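## Task

Lift the green can from the turntable and set it upright on the coaster, without disturbing the other cans standing on the turntable.

## Robot and tools

Robot: two Doosan M1013 arms, left_arm and right_arm, each with a Robotiq 2F-140 gripper whose fingers are rigid (they do not fold). Each gripper has a wrist camera; fixed cameras are cam_head_left, cam_head_right, cam_high and cam_low, plus cam_left_wrist and cam_right_wrist. A camera stand sits behind the arms. Loose objects may occasionally get a brief push from outside.

Frames. Scene frame: origin at table-top height midway between the nominal arm bases, +z up, +x out over the table, left_arm toward +y (arm names do not match image sides). Measured bases: left_arm at (+0.069, +0.585, 0) m with quat_wxyz (+1.000, 0, 0, +0.025); right_arm at (-0.011, -0.605, 0) m with quat_wxyz (+1.000, 0, 0, -0.012). Each arm reports its gripper pose, velocities and wrist-camera pose in its own base frame; fixed cameras and the table use the scene frame. Reported hand positions may be off by a few centimetres, worse at long reach. end_effector_position is the point between the pads when closed; fingers point along gripper +z and open along gripper y. Fingertips extend about 33 mm past that point at gaps up to 40 mm, about 9 mm when fully open.

The 18-number row (used by execute_actions and move): one flat list covering both arms, left_arm's 9 numbers first, then right_arm's 9. Each arm's 9: six absolute joint target angles in radians, in this order: wrist roll (joint_6), waist (joint_1), elbow (joint_3), wrist pitch (joint_5), shoulder (joint_2), forearm roll (joint_4); then gripper position, force_limit, speed, each in [-1, 1]. Forearm roll has its sign flipped relative to the URDF in everything sent and reported. Stated ranges (URDF signs): waist, shoulder, forearm roll, wrist pitch, wrist roll -6.283 to 6.283; elbow -2.792 to 2.792. Targets more than 0.010 rad outside a range (and farther out than the current angle) are refused. Always send all 18 numbers; to leave an arm or gripper unchanged, repeat its Joint targets and its last gripper numbers (0 is a real command, not 'no change').

Gripper numbers: position +1 = fully open (140 mm), about -0.8 = pads touching, -1 = close until blocked. force_limit sets squeeze after a slow close (about 14 N at -1, 40 N at 0, 58 N at +1); faster closes squeeze harder (up to ~116 N at speed +1). speed sets finger travel rate (~30 mm/s at -1, 140 at 0, 250 at +1). Both start at +1. To re-grip harder, raise force_limit and nudge position (e.g. -1 to -0.98); to soften, open and reclose slowly. An off-centre slow, weak close may let one finger push the can instead of grasping it.

execute_actions: actions = list of actions; each action is a table of up to 15 rows, one row per 1/30 s step; a shorter table repeats its last row to fill 15 steps. Each action lasts 0.5 s. cameras: list of names, ["all"], [] or null; an empty actions list returns images and the scene number/task.
move: target = one row or a list of up to 15 rows (absolute joint angles); all joints interpolate together, so the hand follows a curve and does not avoid obstacles. speed 0.01 to 3.92 rad/s (default 0.5) for the joint with farthest to go, one value or one per target. blend in rad rounds corners in a list (0 = stop at each). stop_force 10 to 80 N ends an arm's path when it feels that much resistance; use a low speed with it; it cannot be combined with blocking=false, is unreliable near singular poses (arm stretched, wrist straight) and may not sense light objects. zero (default true) re-zeroes the force estimate before the move. blocking=false returns after about 0.5 s while the move continues; a new move replaces it. Finger changes in a later list target apply only on arrival; keep finger numbers identical across a list with stop_force. The result adds a 'move:' line: done, off_target (rested >0.01 rad off), moving, held, fault, plus limits=held if steps were withheld.
wait: seconds 0 to 10; arms hold their last command; a running move continues.
stop: brakes the running move (needs some distance).
zoom_image: camera cam_head_left or cam_head_right; region [x0, y0, x1, y1] in pixels of its latest image, at most 504 by 504.
read_manual: section "licences"; only licence text.
finished_scene: scene = current number (1 or 2); irreversible; the goal must hold without the robot.

Results: Joint positions, Joint velocities (may read within noise), Joint targets (angles currently being driven toward), Tool commands, object_status per gripper (0 moving, 1 blocked while opening, 2 blocked while closing = holding, 3 reached target or pads met), position_measured in counts (3 open, ~139 = 60 mm, 200 = 20 mm, 230 pads meet), Joint torques, External joint torques, Flange force (gripper axes, includes held weight), Wrist depth (7x7 grid of mm distances, '-' = none), MOTOR HOT, 'joint sent to its limit', 'joint command not followed' (clearance check between arms altered targets).

Limits: joint target speeds 2.09 (waist, shoulder), 3.14 (elbow), 3.93 (wrist joints) rad/s; hand speed capped at 1.8 m/s. Contact torque limits: waist and shoulder 302, elbow 142, wrist joints 40 N m; any 144 N outside force, or a torque limit, freezes that arm for 10 s. Overheating (holding loads, long reach, pushing against unreachable poses) brakes an arm for 30 to 60 s.

Avoid: dropping cans or releasing them while moving, knocking the other cans, pressing targets past firm contact (arms are stiff), hitting the table or fixed items, letting anything leave the table, any contact between the arms or closing a gripper on the other arm, and large twisting loads on the wrist. Time spent thinking also runs the clock; smooth, quick motion is better.

Each tool is called as name(argument=value, ...) on one line, values as JSON.

## Session

execute_actions(actions=[])

Scene clock: 0.00 s.
left_arm: end_effector_position=(+0.3881, -0.1738, +0.3532) position_measured=3 object_status=3 end_effector_quat_wxyz=(-0.393, -0.269, +0.878, +0.044) | right_arm: end_effector_position=(+0.6440, -0.1214, +0.3467) position_measured=3 object_status=3 end_effector_quat_wxyz=(-0.352, +0.243, +0.878, +0.214)
Joint names: [wrist roll, waist, elbow, wrist pitch, shoulder, forearm roll]
Joint positions: left_arm=[3.846 -0.258 1.724 1.98 0.177 0.346] | right_arm=[-1.356 -0.396 1.234 2.133 0.546 -0.37]
Joint velocities: within noise
Joint torques (N m): no reading
External joint torques (N m): no reading
Flange force (N): no reading
Wrist depth (mm): cam_left_wrist=[447 555 605 674 754 2268 2350 / 424 514 565 621 685 416 396 / 450 480 526 576 594 437 420 / 428 127 498 533 577 434 396 / - 109 467 503 545 138 102 / - 408 438 472 509 548 92 / - 389 413 445 479 528 -] | cam_right_wrist=[571 601 650 707 697 734 952 / 524 555 591 637 637 642 825 / 490 508 543 579 617 617 738 / 1287 128 498 533 575 140 695 / - 110 466 493 520 131 89 / - 412 435 457 484 514 97 / - 399 406 429 454 1402 -]
Joint targets: left_arm=[3.846 -0.258 1.724 1.980 0.177 0.346] | right_arm=[-1.356 -0.396 1.234 2.133 0.546 -0.370]
Tool commands: left_gripper/position=+1.0 left_gripper/force_limit=+1.0 left_gripper/speed=+1.0 right_gripper/position=+1.0 right_gripper/force_limit=+1.0 right_gripper/speed=+1.0

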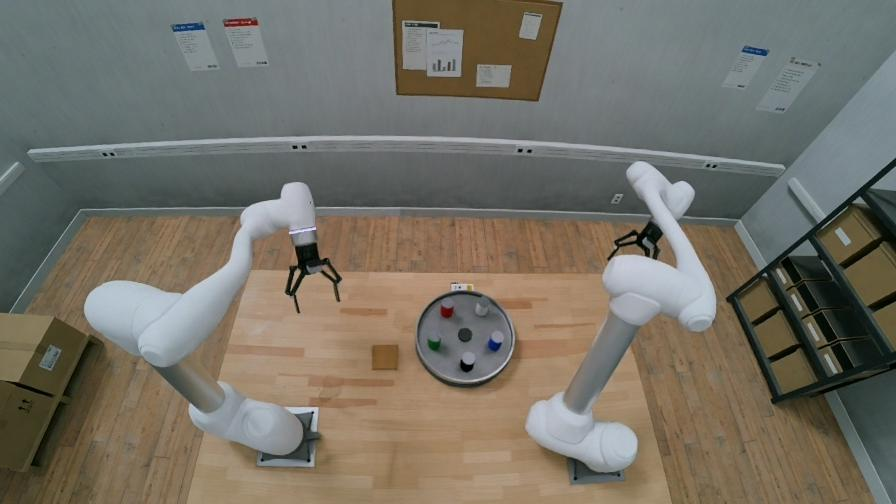

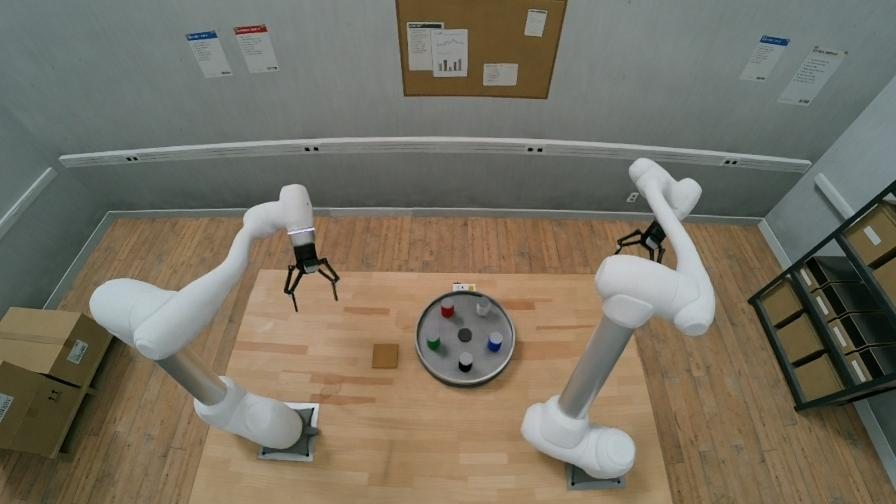

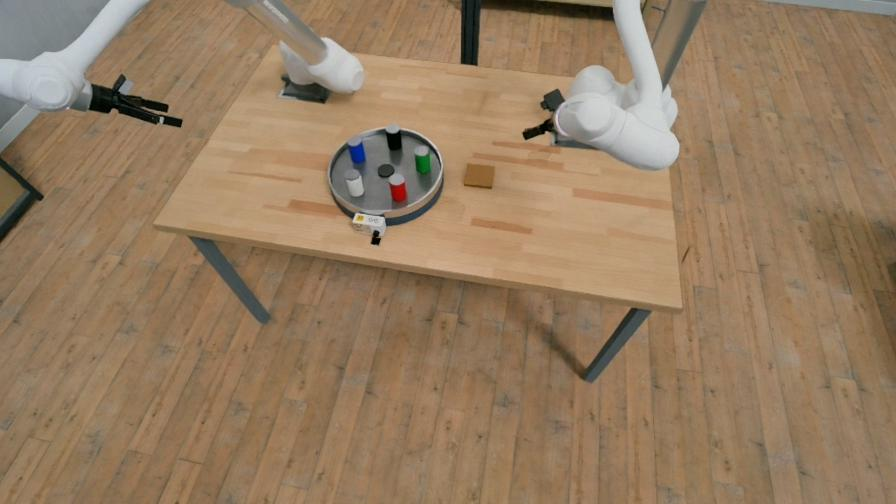

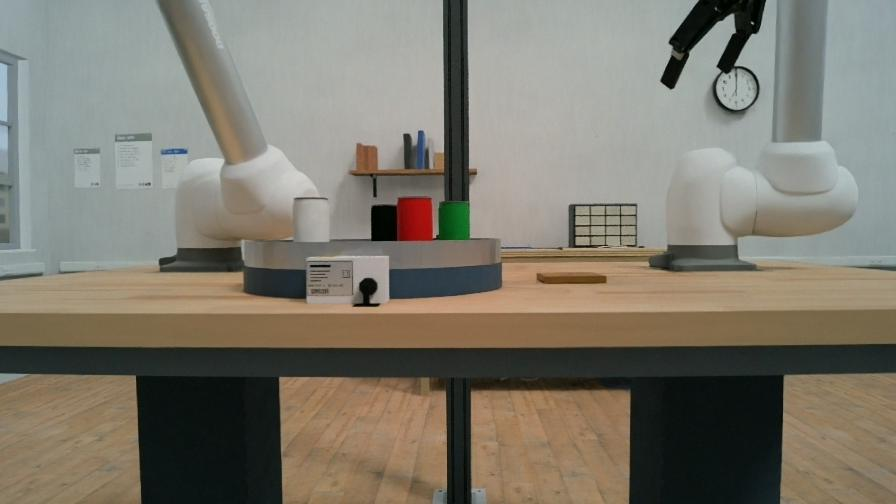

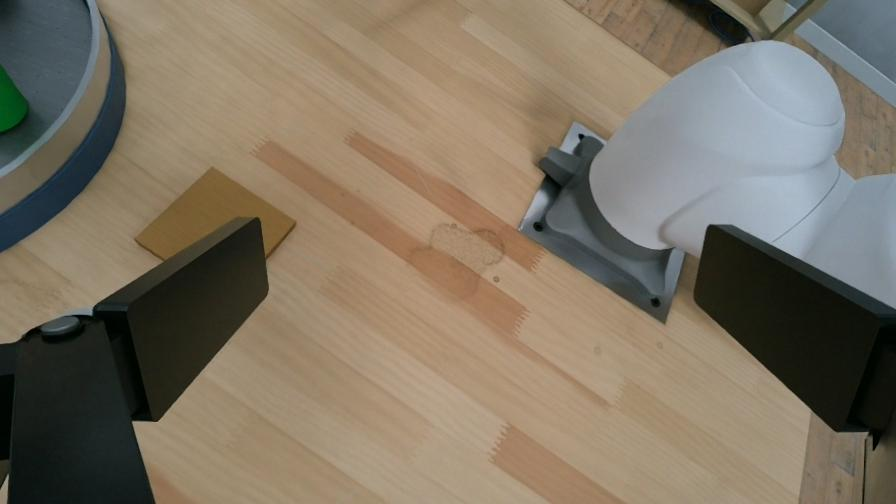

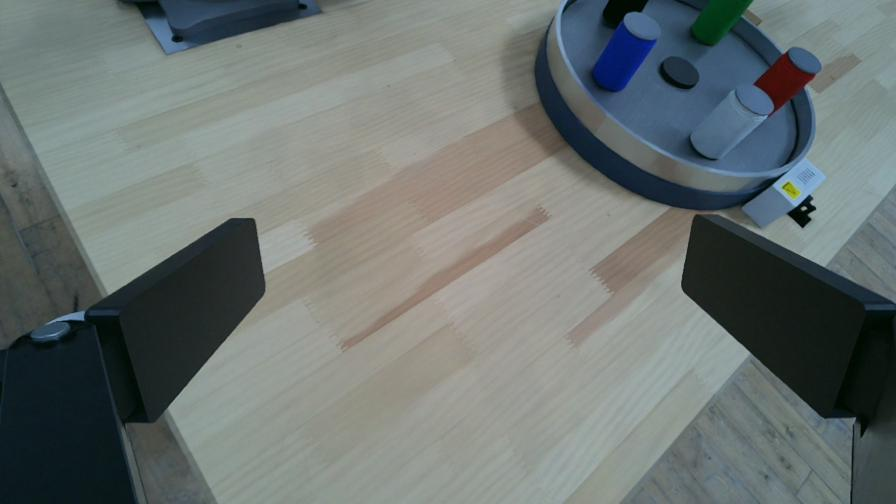

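move(target=[1.9, -1.096, 1.6535, 1.2857, 0.2024, 0.0, 0.4, -0.5, 0.0, -1.356, -0.396, 1.234, 2.133, 0.546, -0.370, 1.0, 1.0, 1.0], speed=1.6, cameras=["all"])

Scene clock: 11.90 s.
left_arm: end_effector_position=(+0.3330, -0.5721, +0.2701) position_measured=78 object_status=3 end_effector_quat_wxyz=(+0.000, +0.757, -0.654, +0.000) | right_arm: end_effector_position=(+0.6439, -0.1215, +0.3465) position_measured=3 object_status=3 end_effector_quat_wxyz=(-0.352, +0.243, +0.878, +0.214)
Joint names: [wrist roll, waist, elbow, wrist pitch, shoulder, forearm roll]
Joint positions: left_arm=[1.9 -1.096 1.654 1.286 0.202 0] | right_arm=[-1.356 -0.396 1.234 2.133 0.546 -0.37]
Joint torques (N m): left_arm=[-0.12 0.4 -42.44 -0.24 -61.98 -4.61] | right_arm=[0.55 2.14 -39.85 2.22 -95.74 -5.17]
External joint torques (N m): left_arm=[0.12 -0.45 1.72 0.19 0.13 0.46] | right_arm=[-0.54 -2.46 -0.21 -0.37 1.12 0.36]
Flange force (N): left_arm=[-2.6 1.6 2.0] | right_arm=[-2.1 -3.3 -1.5]
Wrist depth (mm): cam_left_wrist=[366 310 313 317 315 314 361 / 381 313 328 328 324 371 375 / 402 403 345 348 343 398 396 / 425 419 141 421 419 143 417 / - 84 437 436 444 103 94 / - - 473 460 468 108 - / - - 504 502 500 - -] | cam_right_wrist=[567 594 652 699 697 747 945 / 525 555 585 632 640 644 822 / 488 510 544 577 614 615 729 / 1281 128 503 537 570 140 699 / - 110 466 496 524 130 89 / - 414 435 457 485 515 97 / - 399 409 430 450 1379 -]
Joint targets: left_arm=[1.900 -1.096 1.653 1.286 0.202 0.000] | right_arm=[-1.356 -0.396 1.234 2.133 0.546 -0.370]
move: done

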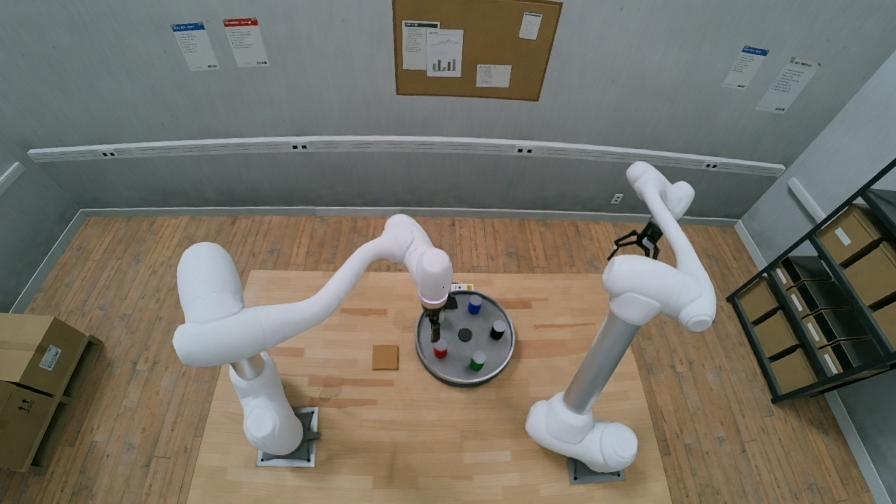

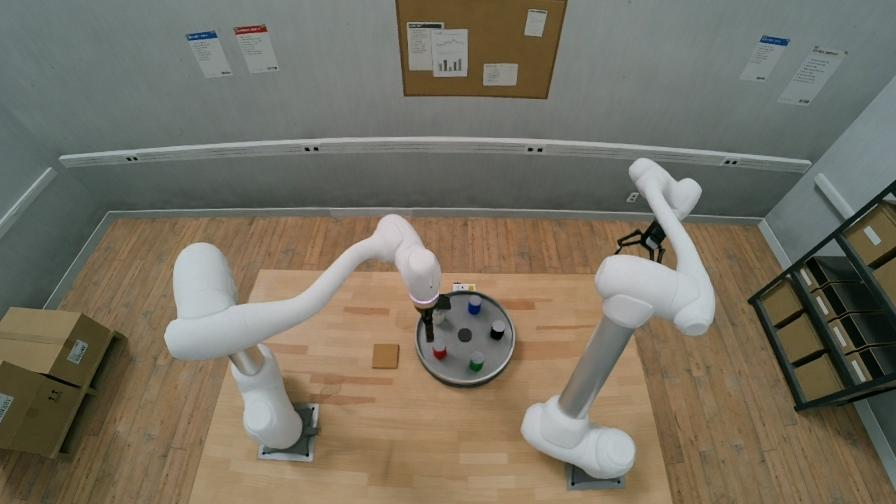

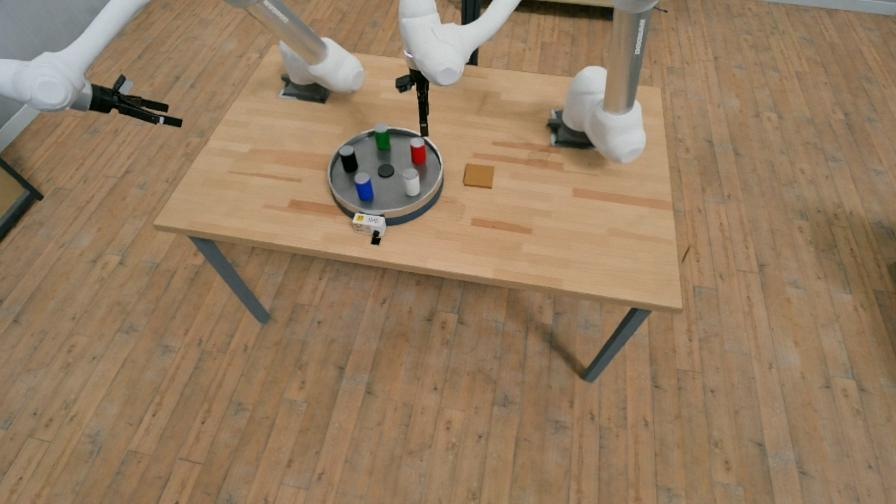

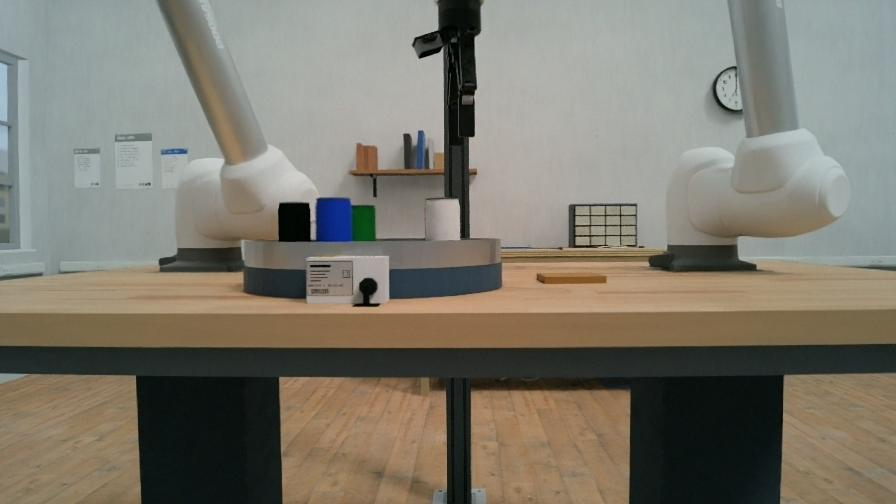

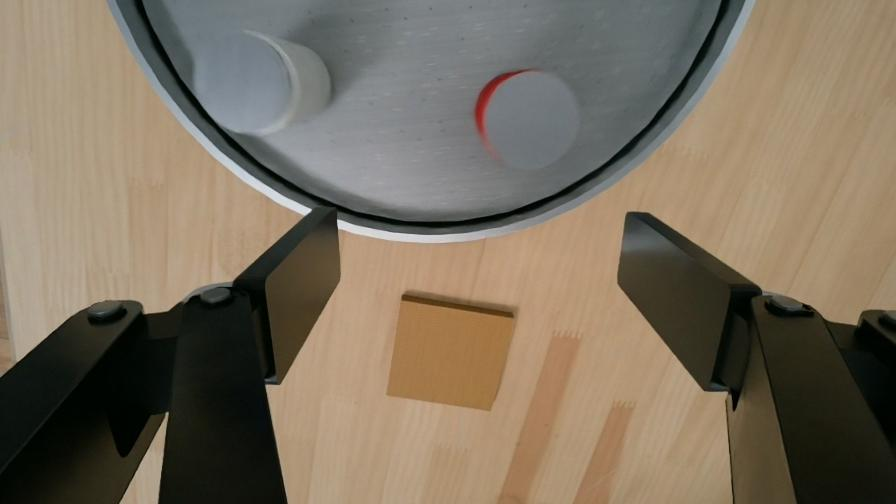

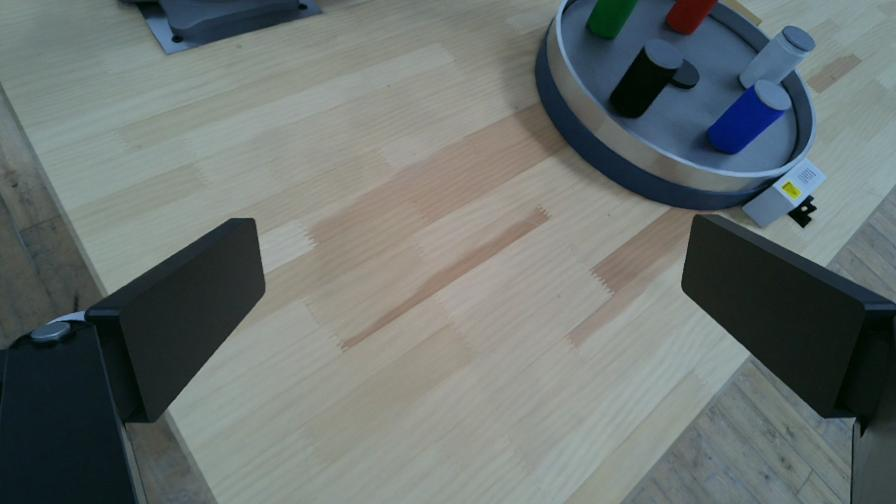

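move(target=[1.996, -1.1958, 0.9796, 1.4794, 0.6826, 0.0, 0.7, -0.5, 0.0, -1.356, -0.396, 1.234, 2.133, 0.546, -0.370, 1.0, 1.0, 1.0], speed=1.0, cameras=["cam_head_left", "cam_left_wrist"])

Scene clock: 16.93 s.
left_arm: end_effector_position=(+0.3792, -0.8693, +0.2502) position_measured=41 object_status=3 end_effector_quat_wxyz=(+0.000, +0.689, -0.725, +0.000) | right_arm: end_effector_position=(+0.6438, -0.1215, +0.3465) position_measured=3 object_status=3 end_effector_quat_wxyz=(-0.352, +0.243, +0.878, +0.214)
Joint names: [wrist roll, waist, elbow, wrist pitch, shoulder, forearm roll]
Joint positions: left_arm=[1.996 -1.196 0.98 1.479 0.682 0] | right_arm=[-1.356 -0.396 1.234 2.133 0.546 -0.37]
Joint torques (N m): left_arm=[0.05 0.33 -44.11 -0.25 -109.82 -4.66] | right_arm=[0.49 2.01 -40 2.14 -95.61 -5.09]
External joint torques (N m): left_arm=[-0.05 -0.32 2.05 0.2 2.04 0.36] | right_arm=[-0.48 -2.52 -0.06 -0.3 1.11 0.28]
Flange force (N): left_arm=[-2.1 1.5 3.1] | right_arm=[-1.9 -3.3 -1.3]
Wrist depth (mm): cam_left_wrist=[346 345 345 345 345 341 342 / 362 363 354 312 317 356 359 / 385 378 328 324 326 370 376 / 406 393 250 340 337 151 396 / - 103 362 362 363 120 95 / - - 336 386 382 380 - / - 480 411 402 400 393 -] | cam_right_wrist=[568 601 650 707 669 727 935 / 521 552 595 636 636 640 814 / 488 509 544 577 614 614 723 / 1274 128 503 529 568 140 684 / - 110 466 492 522 131 89 / - 411 434 459 482 511 97 / - 401 407 428 451 1364 -]
Joint targets: left_arm=[1.996 -1.196 0.980 1.479 0.683 0.000] | right_arm=[-1.356 -0.396 1.234 2.133 0.546 -0.370]
move: done
Images, in order (width x height): cam_head_left 896x504, cam_left_wrist 896x504.

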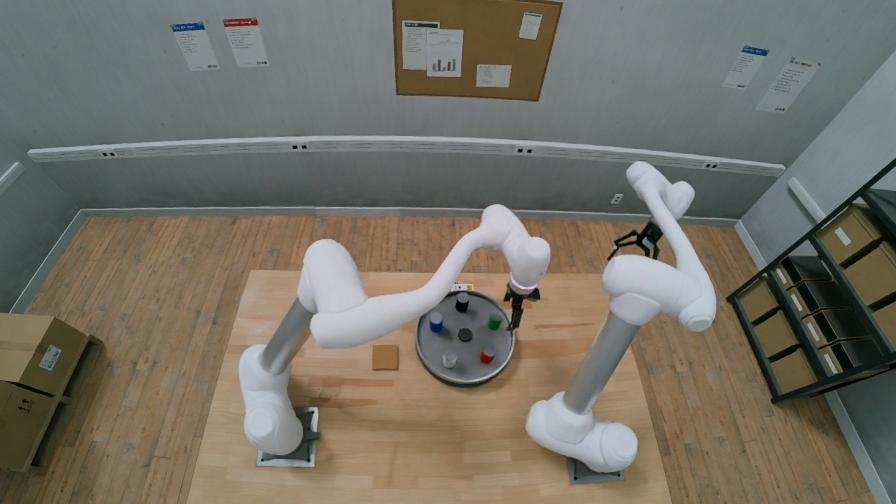

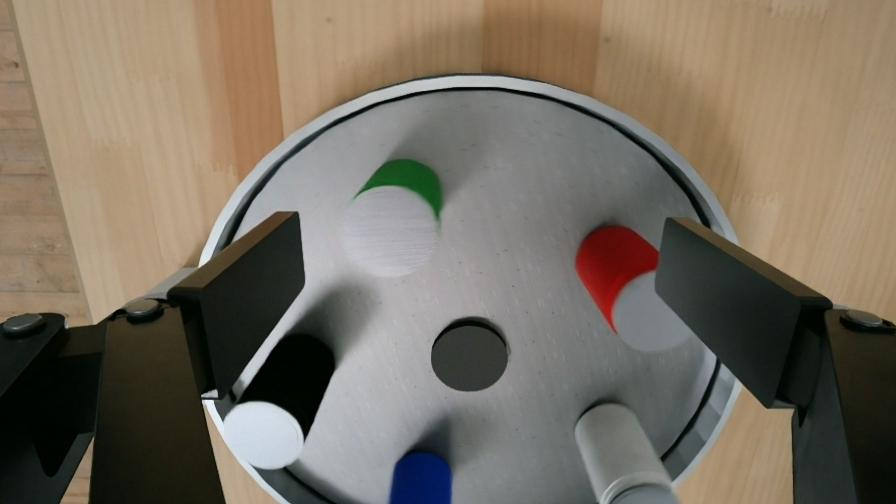

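wait(seconds=0.1, cameras=["cam_left_wrist", "cam_head_left"])

wait(seconds=1.0, cameras=["cam_left_wrist", "cam_head_left"])

wait(seconds=1.0, cameras=["cam_left_wrist", "cam_head_left"])

Scene clock: 18.70 s.
left_arm: end_effector_position=(+0.3792, -0.8693, +0.2500) position_measured=41 object_status=3 end_effector_quat_wxyz=(+0.000, +0.689, -0.725, +0.000) | right_arm: end_effector_position=(+0.6438, -0.1215, +0.3465) position_measured=3 object_status=3 end_effector_quat_wxyz=(-0.352, +0.243, +0.878, +0.214)
Joint names: [wrist roll, waist, elbow, wrist pitch, shoulder, forearm roll]
Joint positions: left_arm=[1.996 -1.196 0.98 1.479 0.683 0] | right_arm=[-1.356 -0.396 1.234 2.133 0.546 -0.37]
Joint torques (N m): left_arm=[-0.05 -0.17 -44.17 -0.18 -109.9 -4.71] | right_arm=[0.44 2.43 -39.89 2.16 -94.95 -5.15]
External joint torques (N m): left_arm=[0.05 0.19 2.01 0.13 1.9 0.41] | right_arm=[-0.43 -2.68 -0.3 -0.31 0.21 0.32]
Flange force (N): left_arm=[-2.6 1.0 3.1] | right_arm=[-0.9 -3.5 -1.2]
Wrist depth (mm): cam_left_wrist=[345 345 346 345 343 342 341 / 364 362 355 312 316 359 358 / 382 377 328 320 328 369 376 / 408 393 338 340 344 152 398 / - 103 310 363 363 120 95 / - 380 386 386 385 284 - / - 478 402 411 401 407 -] | cam_right_wrist=[570 599 650 703 695 740 942 / 521 549 595 640 636 639 817 / 490 507 545 580 620 614 723 / 1287 128 502 530 568 139 682 / - 110 467 493 524 131 88 / - 411 436 458 487 514 97 / - 401 408 431 451 1484 -]
Joint targets: left_arm=[1.996 -1.196 0.980 1.479 0.683 0.000] | right_arm=[-1.356 -0.396 1.234 2.133 0.546 -0.370]
Tool commands: left_gripper/position=+0.7 left_gripper/force_limit=-0.5 left_gripper/speed=+0.0 right_gripper/position=+1.0 right_gripper/force_limit=+1.0 right_gripper/speed=+1.0
wait: 0.10 s; at rest from the start
Images, in order (width x height): cam_head_left 896x504, cam_left_wrist 896x504.

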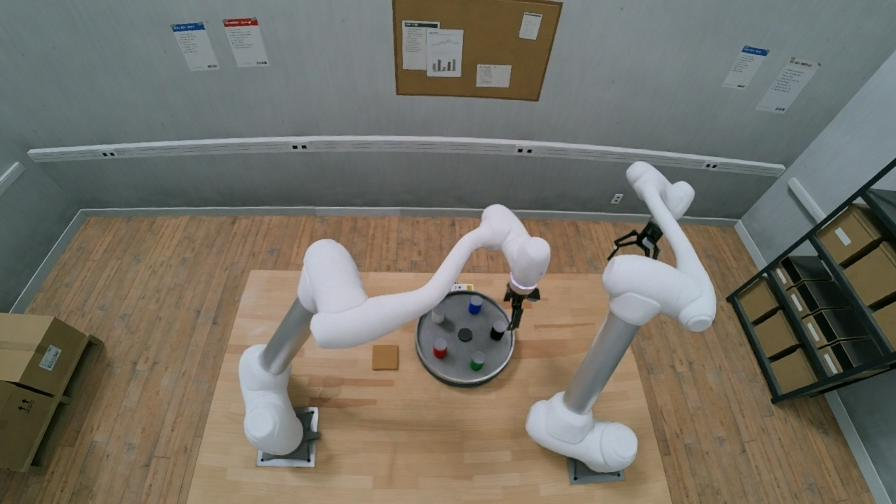

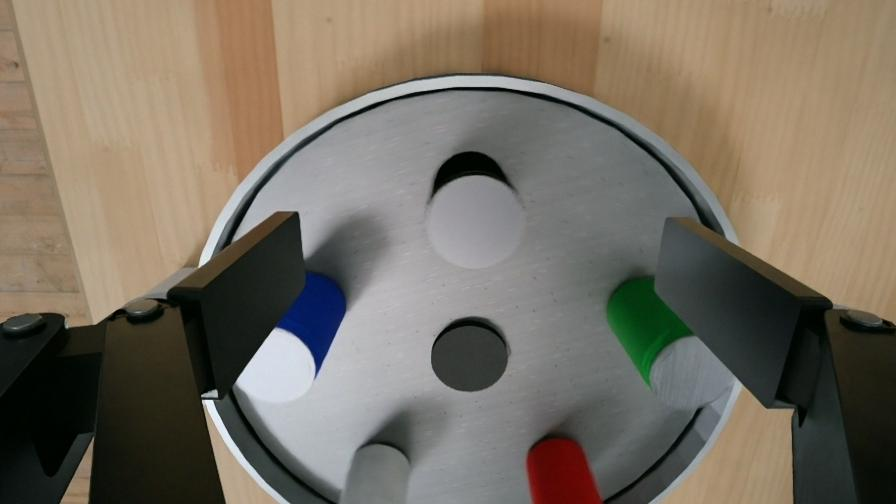

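Scene clock: 19.70 s.
left_arm: end_effector_position=(+0.3792, -0.8693, +0.2500) position_measured=41 object_status=3 end_effector_quat_wxyz=(+0.000, +0.689, -0.725, +0.000) | right_arm: end_effector_position=(+0.6438, -0.1215, +0.3465) position_measured=3 object_status=3 end_effector_quat_wxyz=(-0.352, +0.243, +0.878, +0.214)
Joint names: [wrist roll, waist, elbow, wrist pitch, shoulder, forearm roll]
Joint positions: left_arm=[1.996 -1.196 0.98 1.479 0.683 0] | right_arm=[-1.356 -0.396 1.234 2.133 0.546 -0.37]
Joint torques (N m): left_arm=[0.01 -0.37 -44.37 -0.14 -109.13 -4.72] | right_arm=[0.41 2.06 -40.25 2.32 -95.54 -5.1]
External joint torques (N m): left_arm=[-0.01 0.26 2.19 0.09 1.12 0.41] | right_arm=[-0.4 -1.7 -0.01 -0.46 0.38 0.26]
Flange force (N): left_arm=[-4.5 1.9 3.3] | right_arm=[-0.9 -2.6 0.0]
Wrist depth (mm): cam_left_wrist=[345 347 345 344 343 342 341 / 362 362 355 312 317 358 357 / 386 379 329 322 327 369 378 / 408 393 254 260 337 152 397 / - 103 359 364 364 120 95 / - - 349 386 385 379 - / - 482 411 408 377 400 -] | cam_right_wrist=[567 598 647 703 678 731 963 / 521 552 590 639 639 640 806 / 488 513 543 584 615 617 734 / 1268 128 501 536 566 140 682 / - 110 466 495 522 130 88 / - 410 436 457 488 516 97 / - 402 409 428 452 1386 -]
Joint targets: left_arm=[1.996 -1.196 0.980 1.479 0.683 0.000] | right_arm=[-1.356 -0.396 1.234 2.133 0.546 -0.370]
Tool commands: left_gripper/position=+0.7 left_gripper/force_limit=-0.5 left_gripper/speed=+0.0 right_gripper/position=+1.0 right_gripper/force_limit=+1.0 right_gripper/speed=+1.0
wait: 1.00 s; at rest by 0.17 s
Images, in order (width x height): cam_head_left 896x504, cam_left_wrist 896x504.

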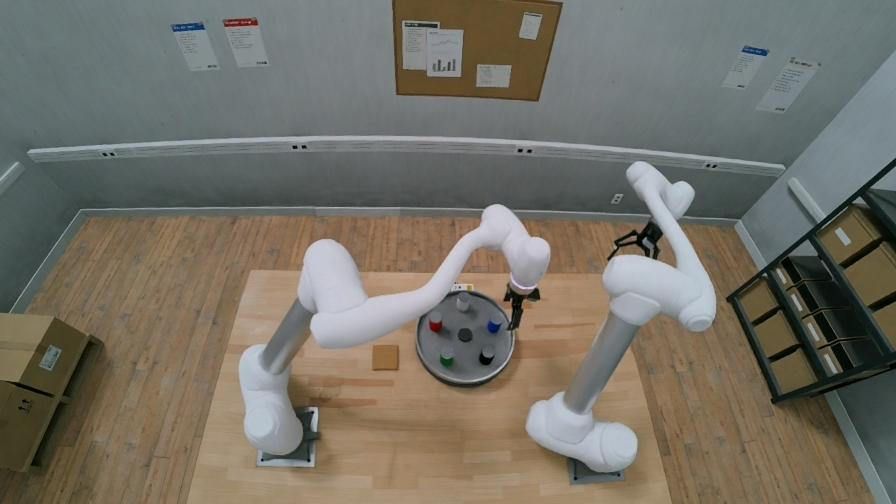

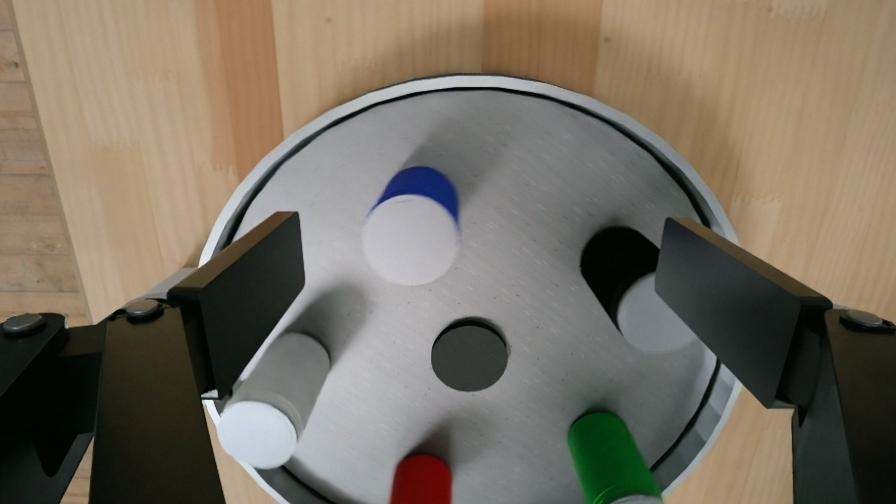

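Scene clock: 20.70 s.
left_arm: end_effector_position=(+0.3792, -0.8693, +0.2500) position_measured=41 object_status=3 end_effector_quat_wxyz=(+0.000, +0.689, -0.725, +0.000) | right_arm: end_effector_position=(+0.6438, -0.1215, +0.3465) position_measured=3 object_status=3 end_effector_quat_wxyz=(-0.352, +0.243, +0.878, +0.214)
Joint names: [wrist roll, waist, elbow, wrist pitch, shoulder, forearm roll]
Joint positions: left_arm=[1.996 -1.196 0.98 1.479 0.683 0] | right_arm=[-1.356 -0.396 1.234 2.133 0.546 -0.37]
Joint torques (N m): left_arm=[-0.03 0.08 -44.08 -0.14 -109.88 -4.73] | right_arm=[0.43 2.22 -40.13 2.23 -95.62 -5.17]
External joint torques (N m): left_arm=[0.03 -0.1 1.78 0.09 1.66 0.41] | right_arm=[-0.43 -2.33 0.05 -0.38 0.94 0.35]
Flange force (N): left_arm=[-2.2 1.2 2.8] | right_arm=[-1.6 -3.3 -0.7]
Wrist depth (mm): cam_left_wrist=[346 344 345 346 344 342 342 / 363 363 355 312 317 358 359 / 385 379 327 328 327 370 376 / 408 394 254 346 290 152 397 / - 103 363 363 363 120 95 / - 386 380 386 381 364 - / - - 313 407 411 306 -] | cam_right_wrist=[562 598 644 709 677 727 952 / 525 553 592 640 636 647 819 / 486 511 541 575 620 615 729 / 1287 129 502 535 570 140 695 / - 110 467 498 524 131 89 / - 413 438 458 485 510 97 / - 401 410 428 451 1410 -]
Joint targets: left_arm=[1.996 -1.196 0.980 1.479 0.683 0.000] | right_arm=[-1.356 -0.396 1.234 2.133 0.546 -0.370]
Tool commands: left_gripper/position=+0.7 left_gripper/force_limit=-0.5 left_gripper/speed=+0.0 right_gripper/position=+1.0 right_gripper/force_limit=+1.0 right_gripper/speed=+1.0
wait: 1.00 s; at rest by 0.17 s
Images, in order (width x height): cam_head_left 896x504, cam_left_wrist 896x504.

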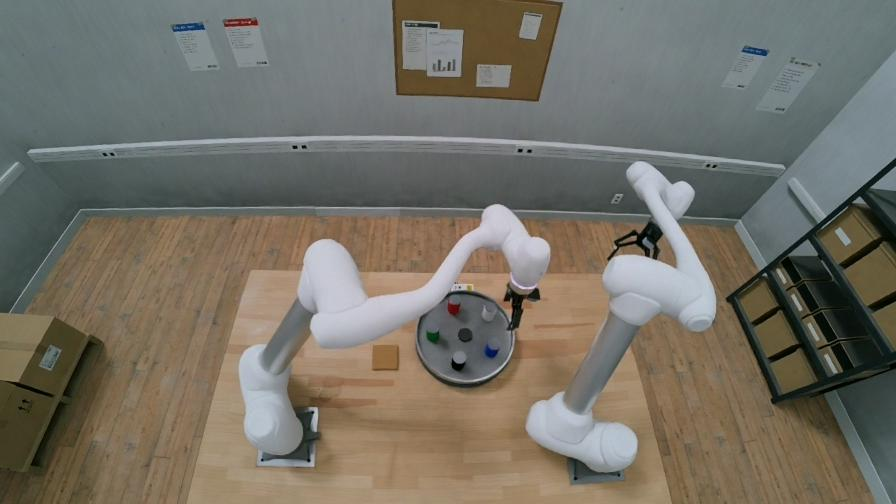

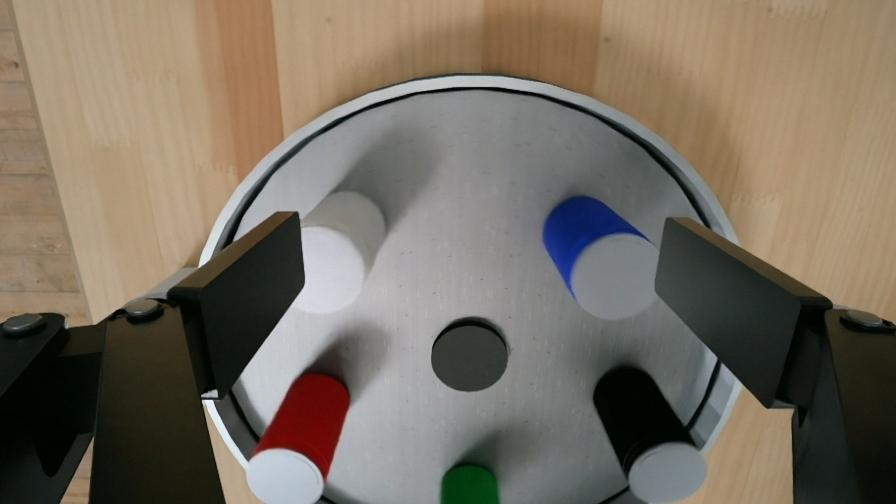

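move(target=[3.09, -1.191, 1.6539, 1.2117, 0.2759, 0.0, 0.45, -0.5, 0.0, -1.356, -0.396, 1.234, 2.133, 0.546, -0.370, 1.0, 1.0, 1.0], speed=1.2, cameras=["cam_left_wrist"])

move(target=[3.09, -1.061, 1.6539, 1.2117, 0.2759, 0.0, 0.45, -0.5, 0.0, -1.356, -0.396, 1.234, 2.133, 0.546, -0.370, 1.0, 1.0, 1.0], speed=0.182, blocking=false, cameras=["cam_left_wrist"])

wait(seconds=0.2, cameras=["cam_left_wrist"])

wait(seconds=1.0, cameras=["cam_left_wrist", "cam_head_left"])

Scene clock: 30.47 s.
left_arm: end_effector_position=(+0.2887, -0.6302, +0.2201) position_measured=72 object_status=3 end_effector_quat_wxyz=(+0.000, -0.214, +0.977, +0.000) | right_arm: end_effector_position=(+0.6438, -0.1215, +0.3465) position_measured=3 object_status=3 end_effector_quat_wxyz=(-0.352, +0.243, +0.878, +0.214)
Joint names: [wrist roll, waist, elbow, wrist pitch, shoulder, forearm roll]
Joint positions: left_arm=[3.09 -1.191 1.654 1.212 0.276 0] | right_arm=[-1.356 -0.396 1.234 2.133 0.546 -0.37]
Joint torques (N m): left_arm=[0.01 -0.74 -41.04 -0.14 -68.91 -4.37] | right_arm=[0.52 1.76 -40.15 2.27 -94.98 -5.26]
External joint torques (N m): left_arm=[-0.01 0.8 1.43 0.13 0.55 0.35] | right_arm=[-0.51 -2.04 -0.19 -0.41 -0.34 0.41]
Flange force (N): left_arm=[-1.1 1.9 1.7] | right_arm=[-0.1 -3.4 0.0]
Wrist depth (mm): cam_left_wrist=[196 204 272 271 311 316 317 / 285 285 285 205 288 332 332 / 294 300 297 214 300 348 348 / 289 313 147 313 311 145 366 / - 89 329 328 331 105 365 / - - 352 289 406 410 69 / - - 370 354 437 - -] | cam_right_wrist=[566 601 645 707 677 725 952 / 522 556 590 637 640 640 833 / 490 511 543 579 615 615 731 / 1262 128 500 531 567 140 691 / - 110 469 497 525 130 89 / - 412 433 460 481 515 97 / - 402 408 430 451 1394 -]
Joint targets: left_arm=[3.090 -1.191 1.654 1.212 0.276 0.000] | right_arm=[-1.356 -0.396 1.234 2.133 0.546 -0.370]
move: done
Images, in order (width x height): cam_left_wrist 896x504.

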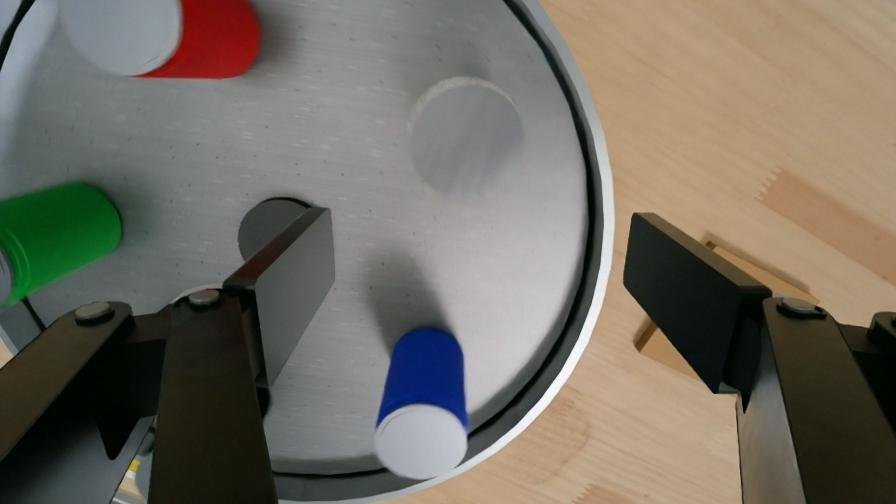

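Scene clock: 30.97 s.
left_arm: end_effector_position=(+0.3355, -0.6065, +0.2201) position_measured=72 object_status=3 end_effector_quat_wxyz=(+0.000, -0.251, +0.968, +0.000) end_effector_velocity=(+0.108, +0.059, +0.000) end_effector_angular_velocity=(+0.000, +0.000, +0.177) | right_arm: end_effector_position=(+0.6438, -0.1215, +0.3465) position_measured=3 object_status=3 end_effector_quat_wxyz=(-0.352, +0.243, +0.878, +0.214)
Joint names: [wrist roll, waist, elbow, wrist pitch, shoulder, forearm roll]
Joint positions: left_arm=[3.09 -1.115 1.654 1.212 0.276 0] | right_arm=[-1.356 -0.396 1.234 2.133 0.546 -0.37]
Joint velocities: left_arm=[0.001 0.177 0 0 0 0] | right_arm=[within noise]
Joint torques (N m): left_arm=[-0.04 0.95 -41.32 -0.11 -68.79 -4.45] | right_arm=[0.47 1.89 -39.97 2.25 -95.11 -5.02]
External joint torques (N m): left_arm=[0.04 -0.86 1.74 0.1 0.62 0.42] | right_arm=[-0.46 -1.61 -0.12 -0.4 0.33 0.2]
Flange force (N): left_arm=[1.2 2.6 2.2] | right_arm=[-0.9 -2.4 -0.3]
Wrist depth (mm): cam_left_wrist=[267 272 271 271 273 317 315 / 285 284 282 281 280 333 332 / 300 298 294 292 277 348 347 / 285 309 147 313 310 144 361 / - 89 278 333 386 105 367 / - - 253 347 413 100 69 / - - 442 440 440 - -] | cam_right_wrist=[568 601 645 705 680 749 945 / 525 557 588 636 637 637 814 / 490 511 541 581 617 620 734 / 1268 128 504 533 567 140 697 / - 110 463 493 522 131 89 / - 410 432 462 484 512 97 / - 401 408 428 454 1379 -]
Joint targets: left_arm=[3.090 -1.105 1.654 1.212 0.276 0.000] | right_arm=[-1.356 -0.396 1.234 2.133 0.546 -0.370]
Tool commands: left_gripper/position=+0.45 left_gripper/force_limit=-0.5 left_gripper/speed=+0.0 right_gripper/position=+1.0 right_gripper/force_limit=+1.0 right_gripper/speed=+1.0
move: running; left_arm: the waist is farthest, 0.054 rad from its target
Images, in order (width x height): cam_left_wrist 896x504.

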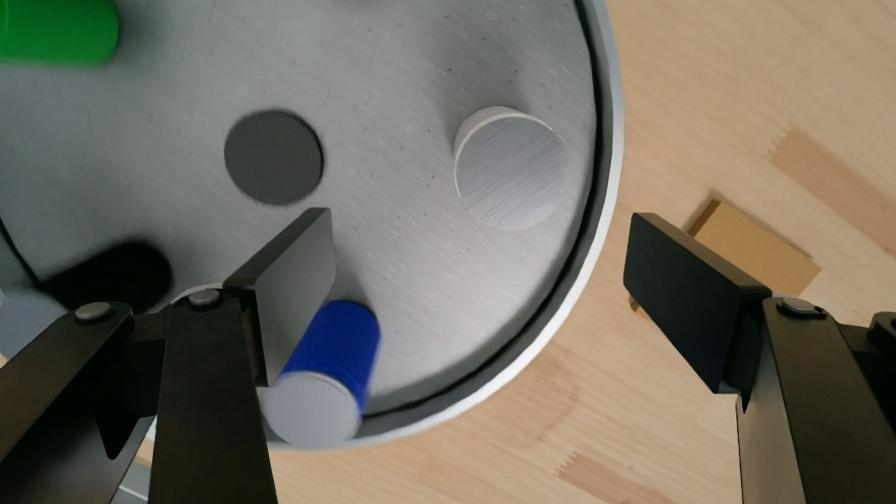

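Scene clock: 31.17 s.
left_arm: end_effector_position=(+0.3570, -0.5942, +0.2201) position_measured=72 object_status=3 end_effector_quat_wxyz=(+0.000, -0.268, +0.963, +0.000) end_effector_velocity=(+0.107, +0.064, +0.001) end_effector_angular_velocity=(-0.002, -0.001, +0.179) | right_arm: end_effector_position=(+0.6438, -0.1215, +0.3465) position_measured=3 object_status=3 end_effector_quat_wxyz=(-0.352, +0.243, +0.878, +0.214)
Joint names: [wrist roll, waist, elbow, wrist pitch, shoulder, forearm roll]
Joint positions: left_arm=[3.09 -1.08 1.654 1.212 0.276 0] | right_arm=[-1.356 -0.396 1.234 2.133 0.546 -0.37]
Joint velocities: left_arm=[0 0.179 -0.001 0 -0.001 0] | right_arm=[within noise]
Joint torques (N m): left_arm=[-0.01 0.91 -41.51 -0.15 -68.21 -4.38] | right_arm=[0.38 1.47 -39.72 2.09 -95.51 -5.16]
External joint torques (N m): left_arm=[0.01 -1 2.11 0.14 0.55 0.38] | right_arm=[-0.37 -1.67 -0.18 -0.25 1.41 0.36]
Flange force (N): left_arm=[1.4 3.4 2.5] | right_arm=[-2.4 -2.1 -1.7]
Wrist depth (mm): cam_left_wrist=[272 272 270 271 268 317 316 / 285 283 282 281 282 332 331 / 271 300 299 293 280 345 347 / 316 312 147 315 312 145 363 / - 89 289 329 389 105 384 / - - 345 412 411 - - / - - 442 441 442 - -] | cam_right_wrist=[572 594 647 711 691 736 938 / 519 556 591 636 628 642 814 / 487 511 540 579 617 623 729 / 1281 128 502 535 566 140 701 / - 110 466 496 524 131 89 / - 412 434 456 483 514 97 / - 402 409 431 452 1402 -]
Joint targets: left_arm=[3.090 -1.070 1.654 1.212 0.276 0.000] | right_arm=[-1.356 -0.396 1.234 2.133 0.546 -0.370]
Tool commands: left_gripper/position=+0.45 left_gripper/force_limit=-0.5 left_gripper/speed=+0.0 right_gripper/position=+1.0 right_gripper/force_limit=+1.0 right_gripper/speed=+1.0
earlier move: running; left_arm: the waist is farthest, 0.019 rad from its target
wait: 0.20 s; no rest
Images, in order (width x height): cam_left_wrist 896x504.

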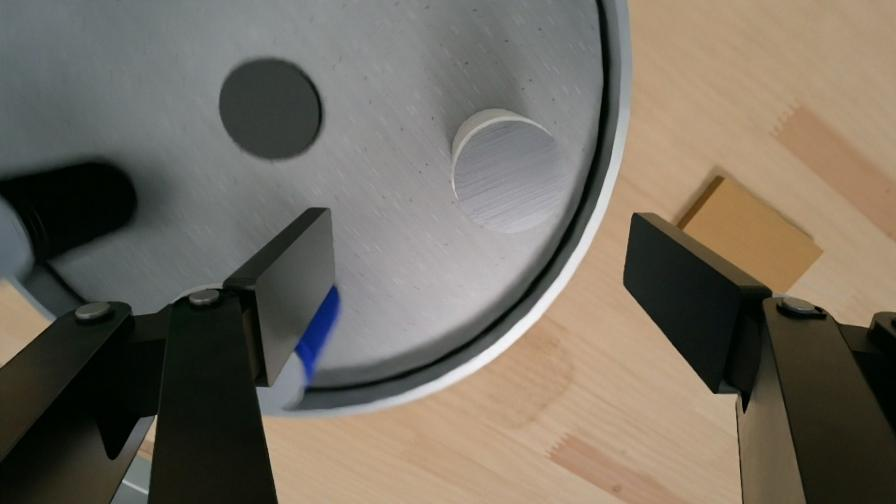

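Scene clock: 31.50 s.
left_arm: end_effector_position=(+0.3679, -0.5874, +0.2202) position_measured=72 object_status=3 end_effector_quat_wxyz=(+0.000, -0.277, +0.961, +0.000) | right_arm: end_effector_position=(+0.6438, -0.1215, +0.3465) position_measured=3 object_status=3 end_effector_quat_wxyz=(-0.352, +0.243, +0.878, +0.214)
Joint names: [wrist roll, waist, elbow, wrist pitch, shoulder, forearm roll]
Joint positions: left_arm=[3.09 -1.061 1.654 1.212 0.276 0] | right_arm=[-1.356 -0.396 1.234 2.133 0.546 -0.37]
Joint torques (N m): left_arm=[-0.08 -0.33 -41.19 -0.22 -68.14 -4.43] | right_arm=[0.48 2.76 -39.97 2.29 -95.14 -5.13]
External joint torques (N m): left_arm=[0.08 0.27 1.54 0.21 0.12 0.41] | right_arm=[-0.47 -2.35 -0.17 -0.44 0.22 0.31]
Flange force (N): left_arm=[-0.5 2.8 1.5] | right_arm=[-0.8 -3.4 -0.5]
Wrist depth (mm): cam_left_wrist=[272 270 269 272 270 317 317 / 281 285 283 284 281 333 331 / 301 300 298 277 295 343 347 / 312 310 147 225 308 144 361 / - 89 329 328 390 105 108 / - - 415 415 411 100 69 / - - 443 440 438 - -] | cam_right_wrist=[568 597 647 711 675 725 959 / 520 555 588 634 634 644 817 / 489 507 540 583 615 620 721 / 1287 128 502 529 570 140 693 / - 110 468 492 526 131 89 / - 412 437 459 485 513 97 / - 402 406 430 455 1410 -]
Joint targets: left_arm=[3.090 -1.061 1.654 1.212 0.276 0.000] | right_arm=[-1.356 -0.396 1.234 2.133 0.546 -0.370]
Tool commands: left_gripper/position=+0.45 left_gripper/force_limit=-0.5 left_gripper/speed=+0.0 right_gripper/position=+1.0 right_gripper/force_limit=+1.0 right_gripper/speed=+1.0
earlier move: done
wait: 0.33 of 1 s (the move ended)
Images, in order (width x height): cam_head_left 896x504, cam_left_wrist 896x504.

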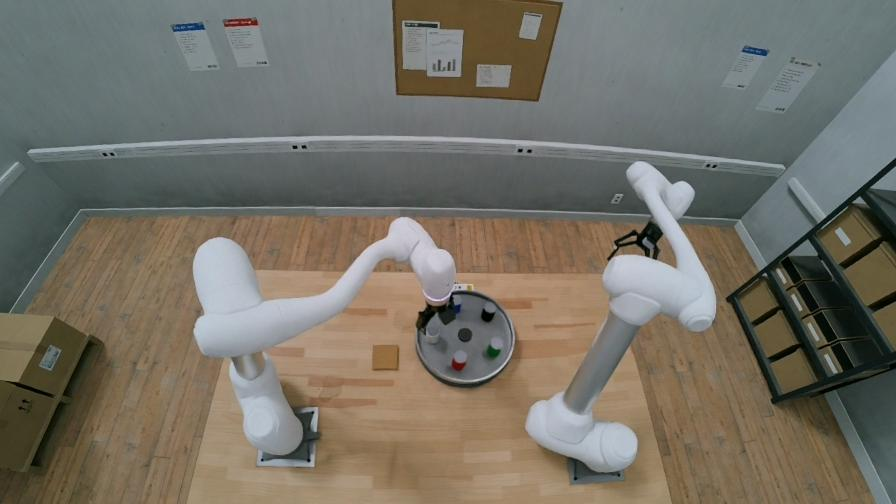

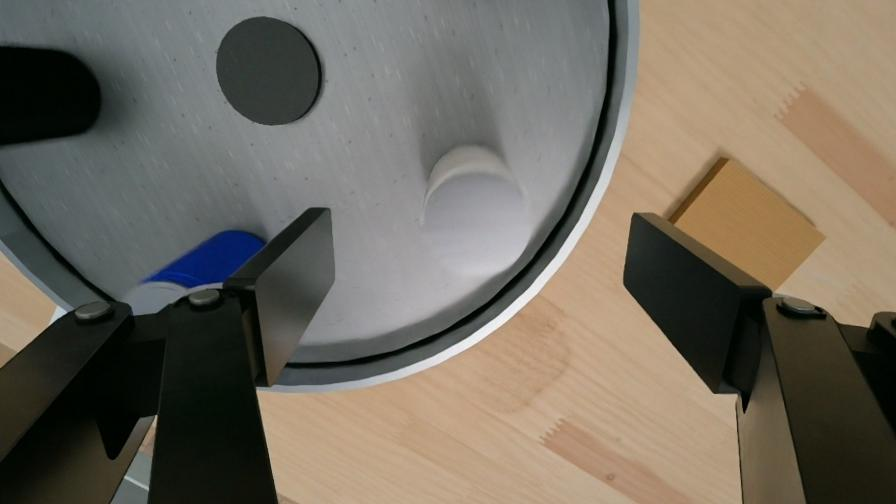

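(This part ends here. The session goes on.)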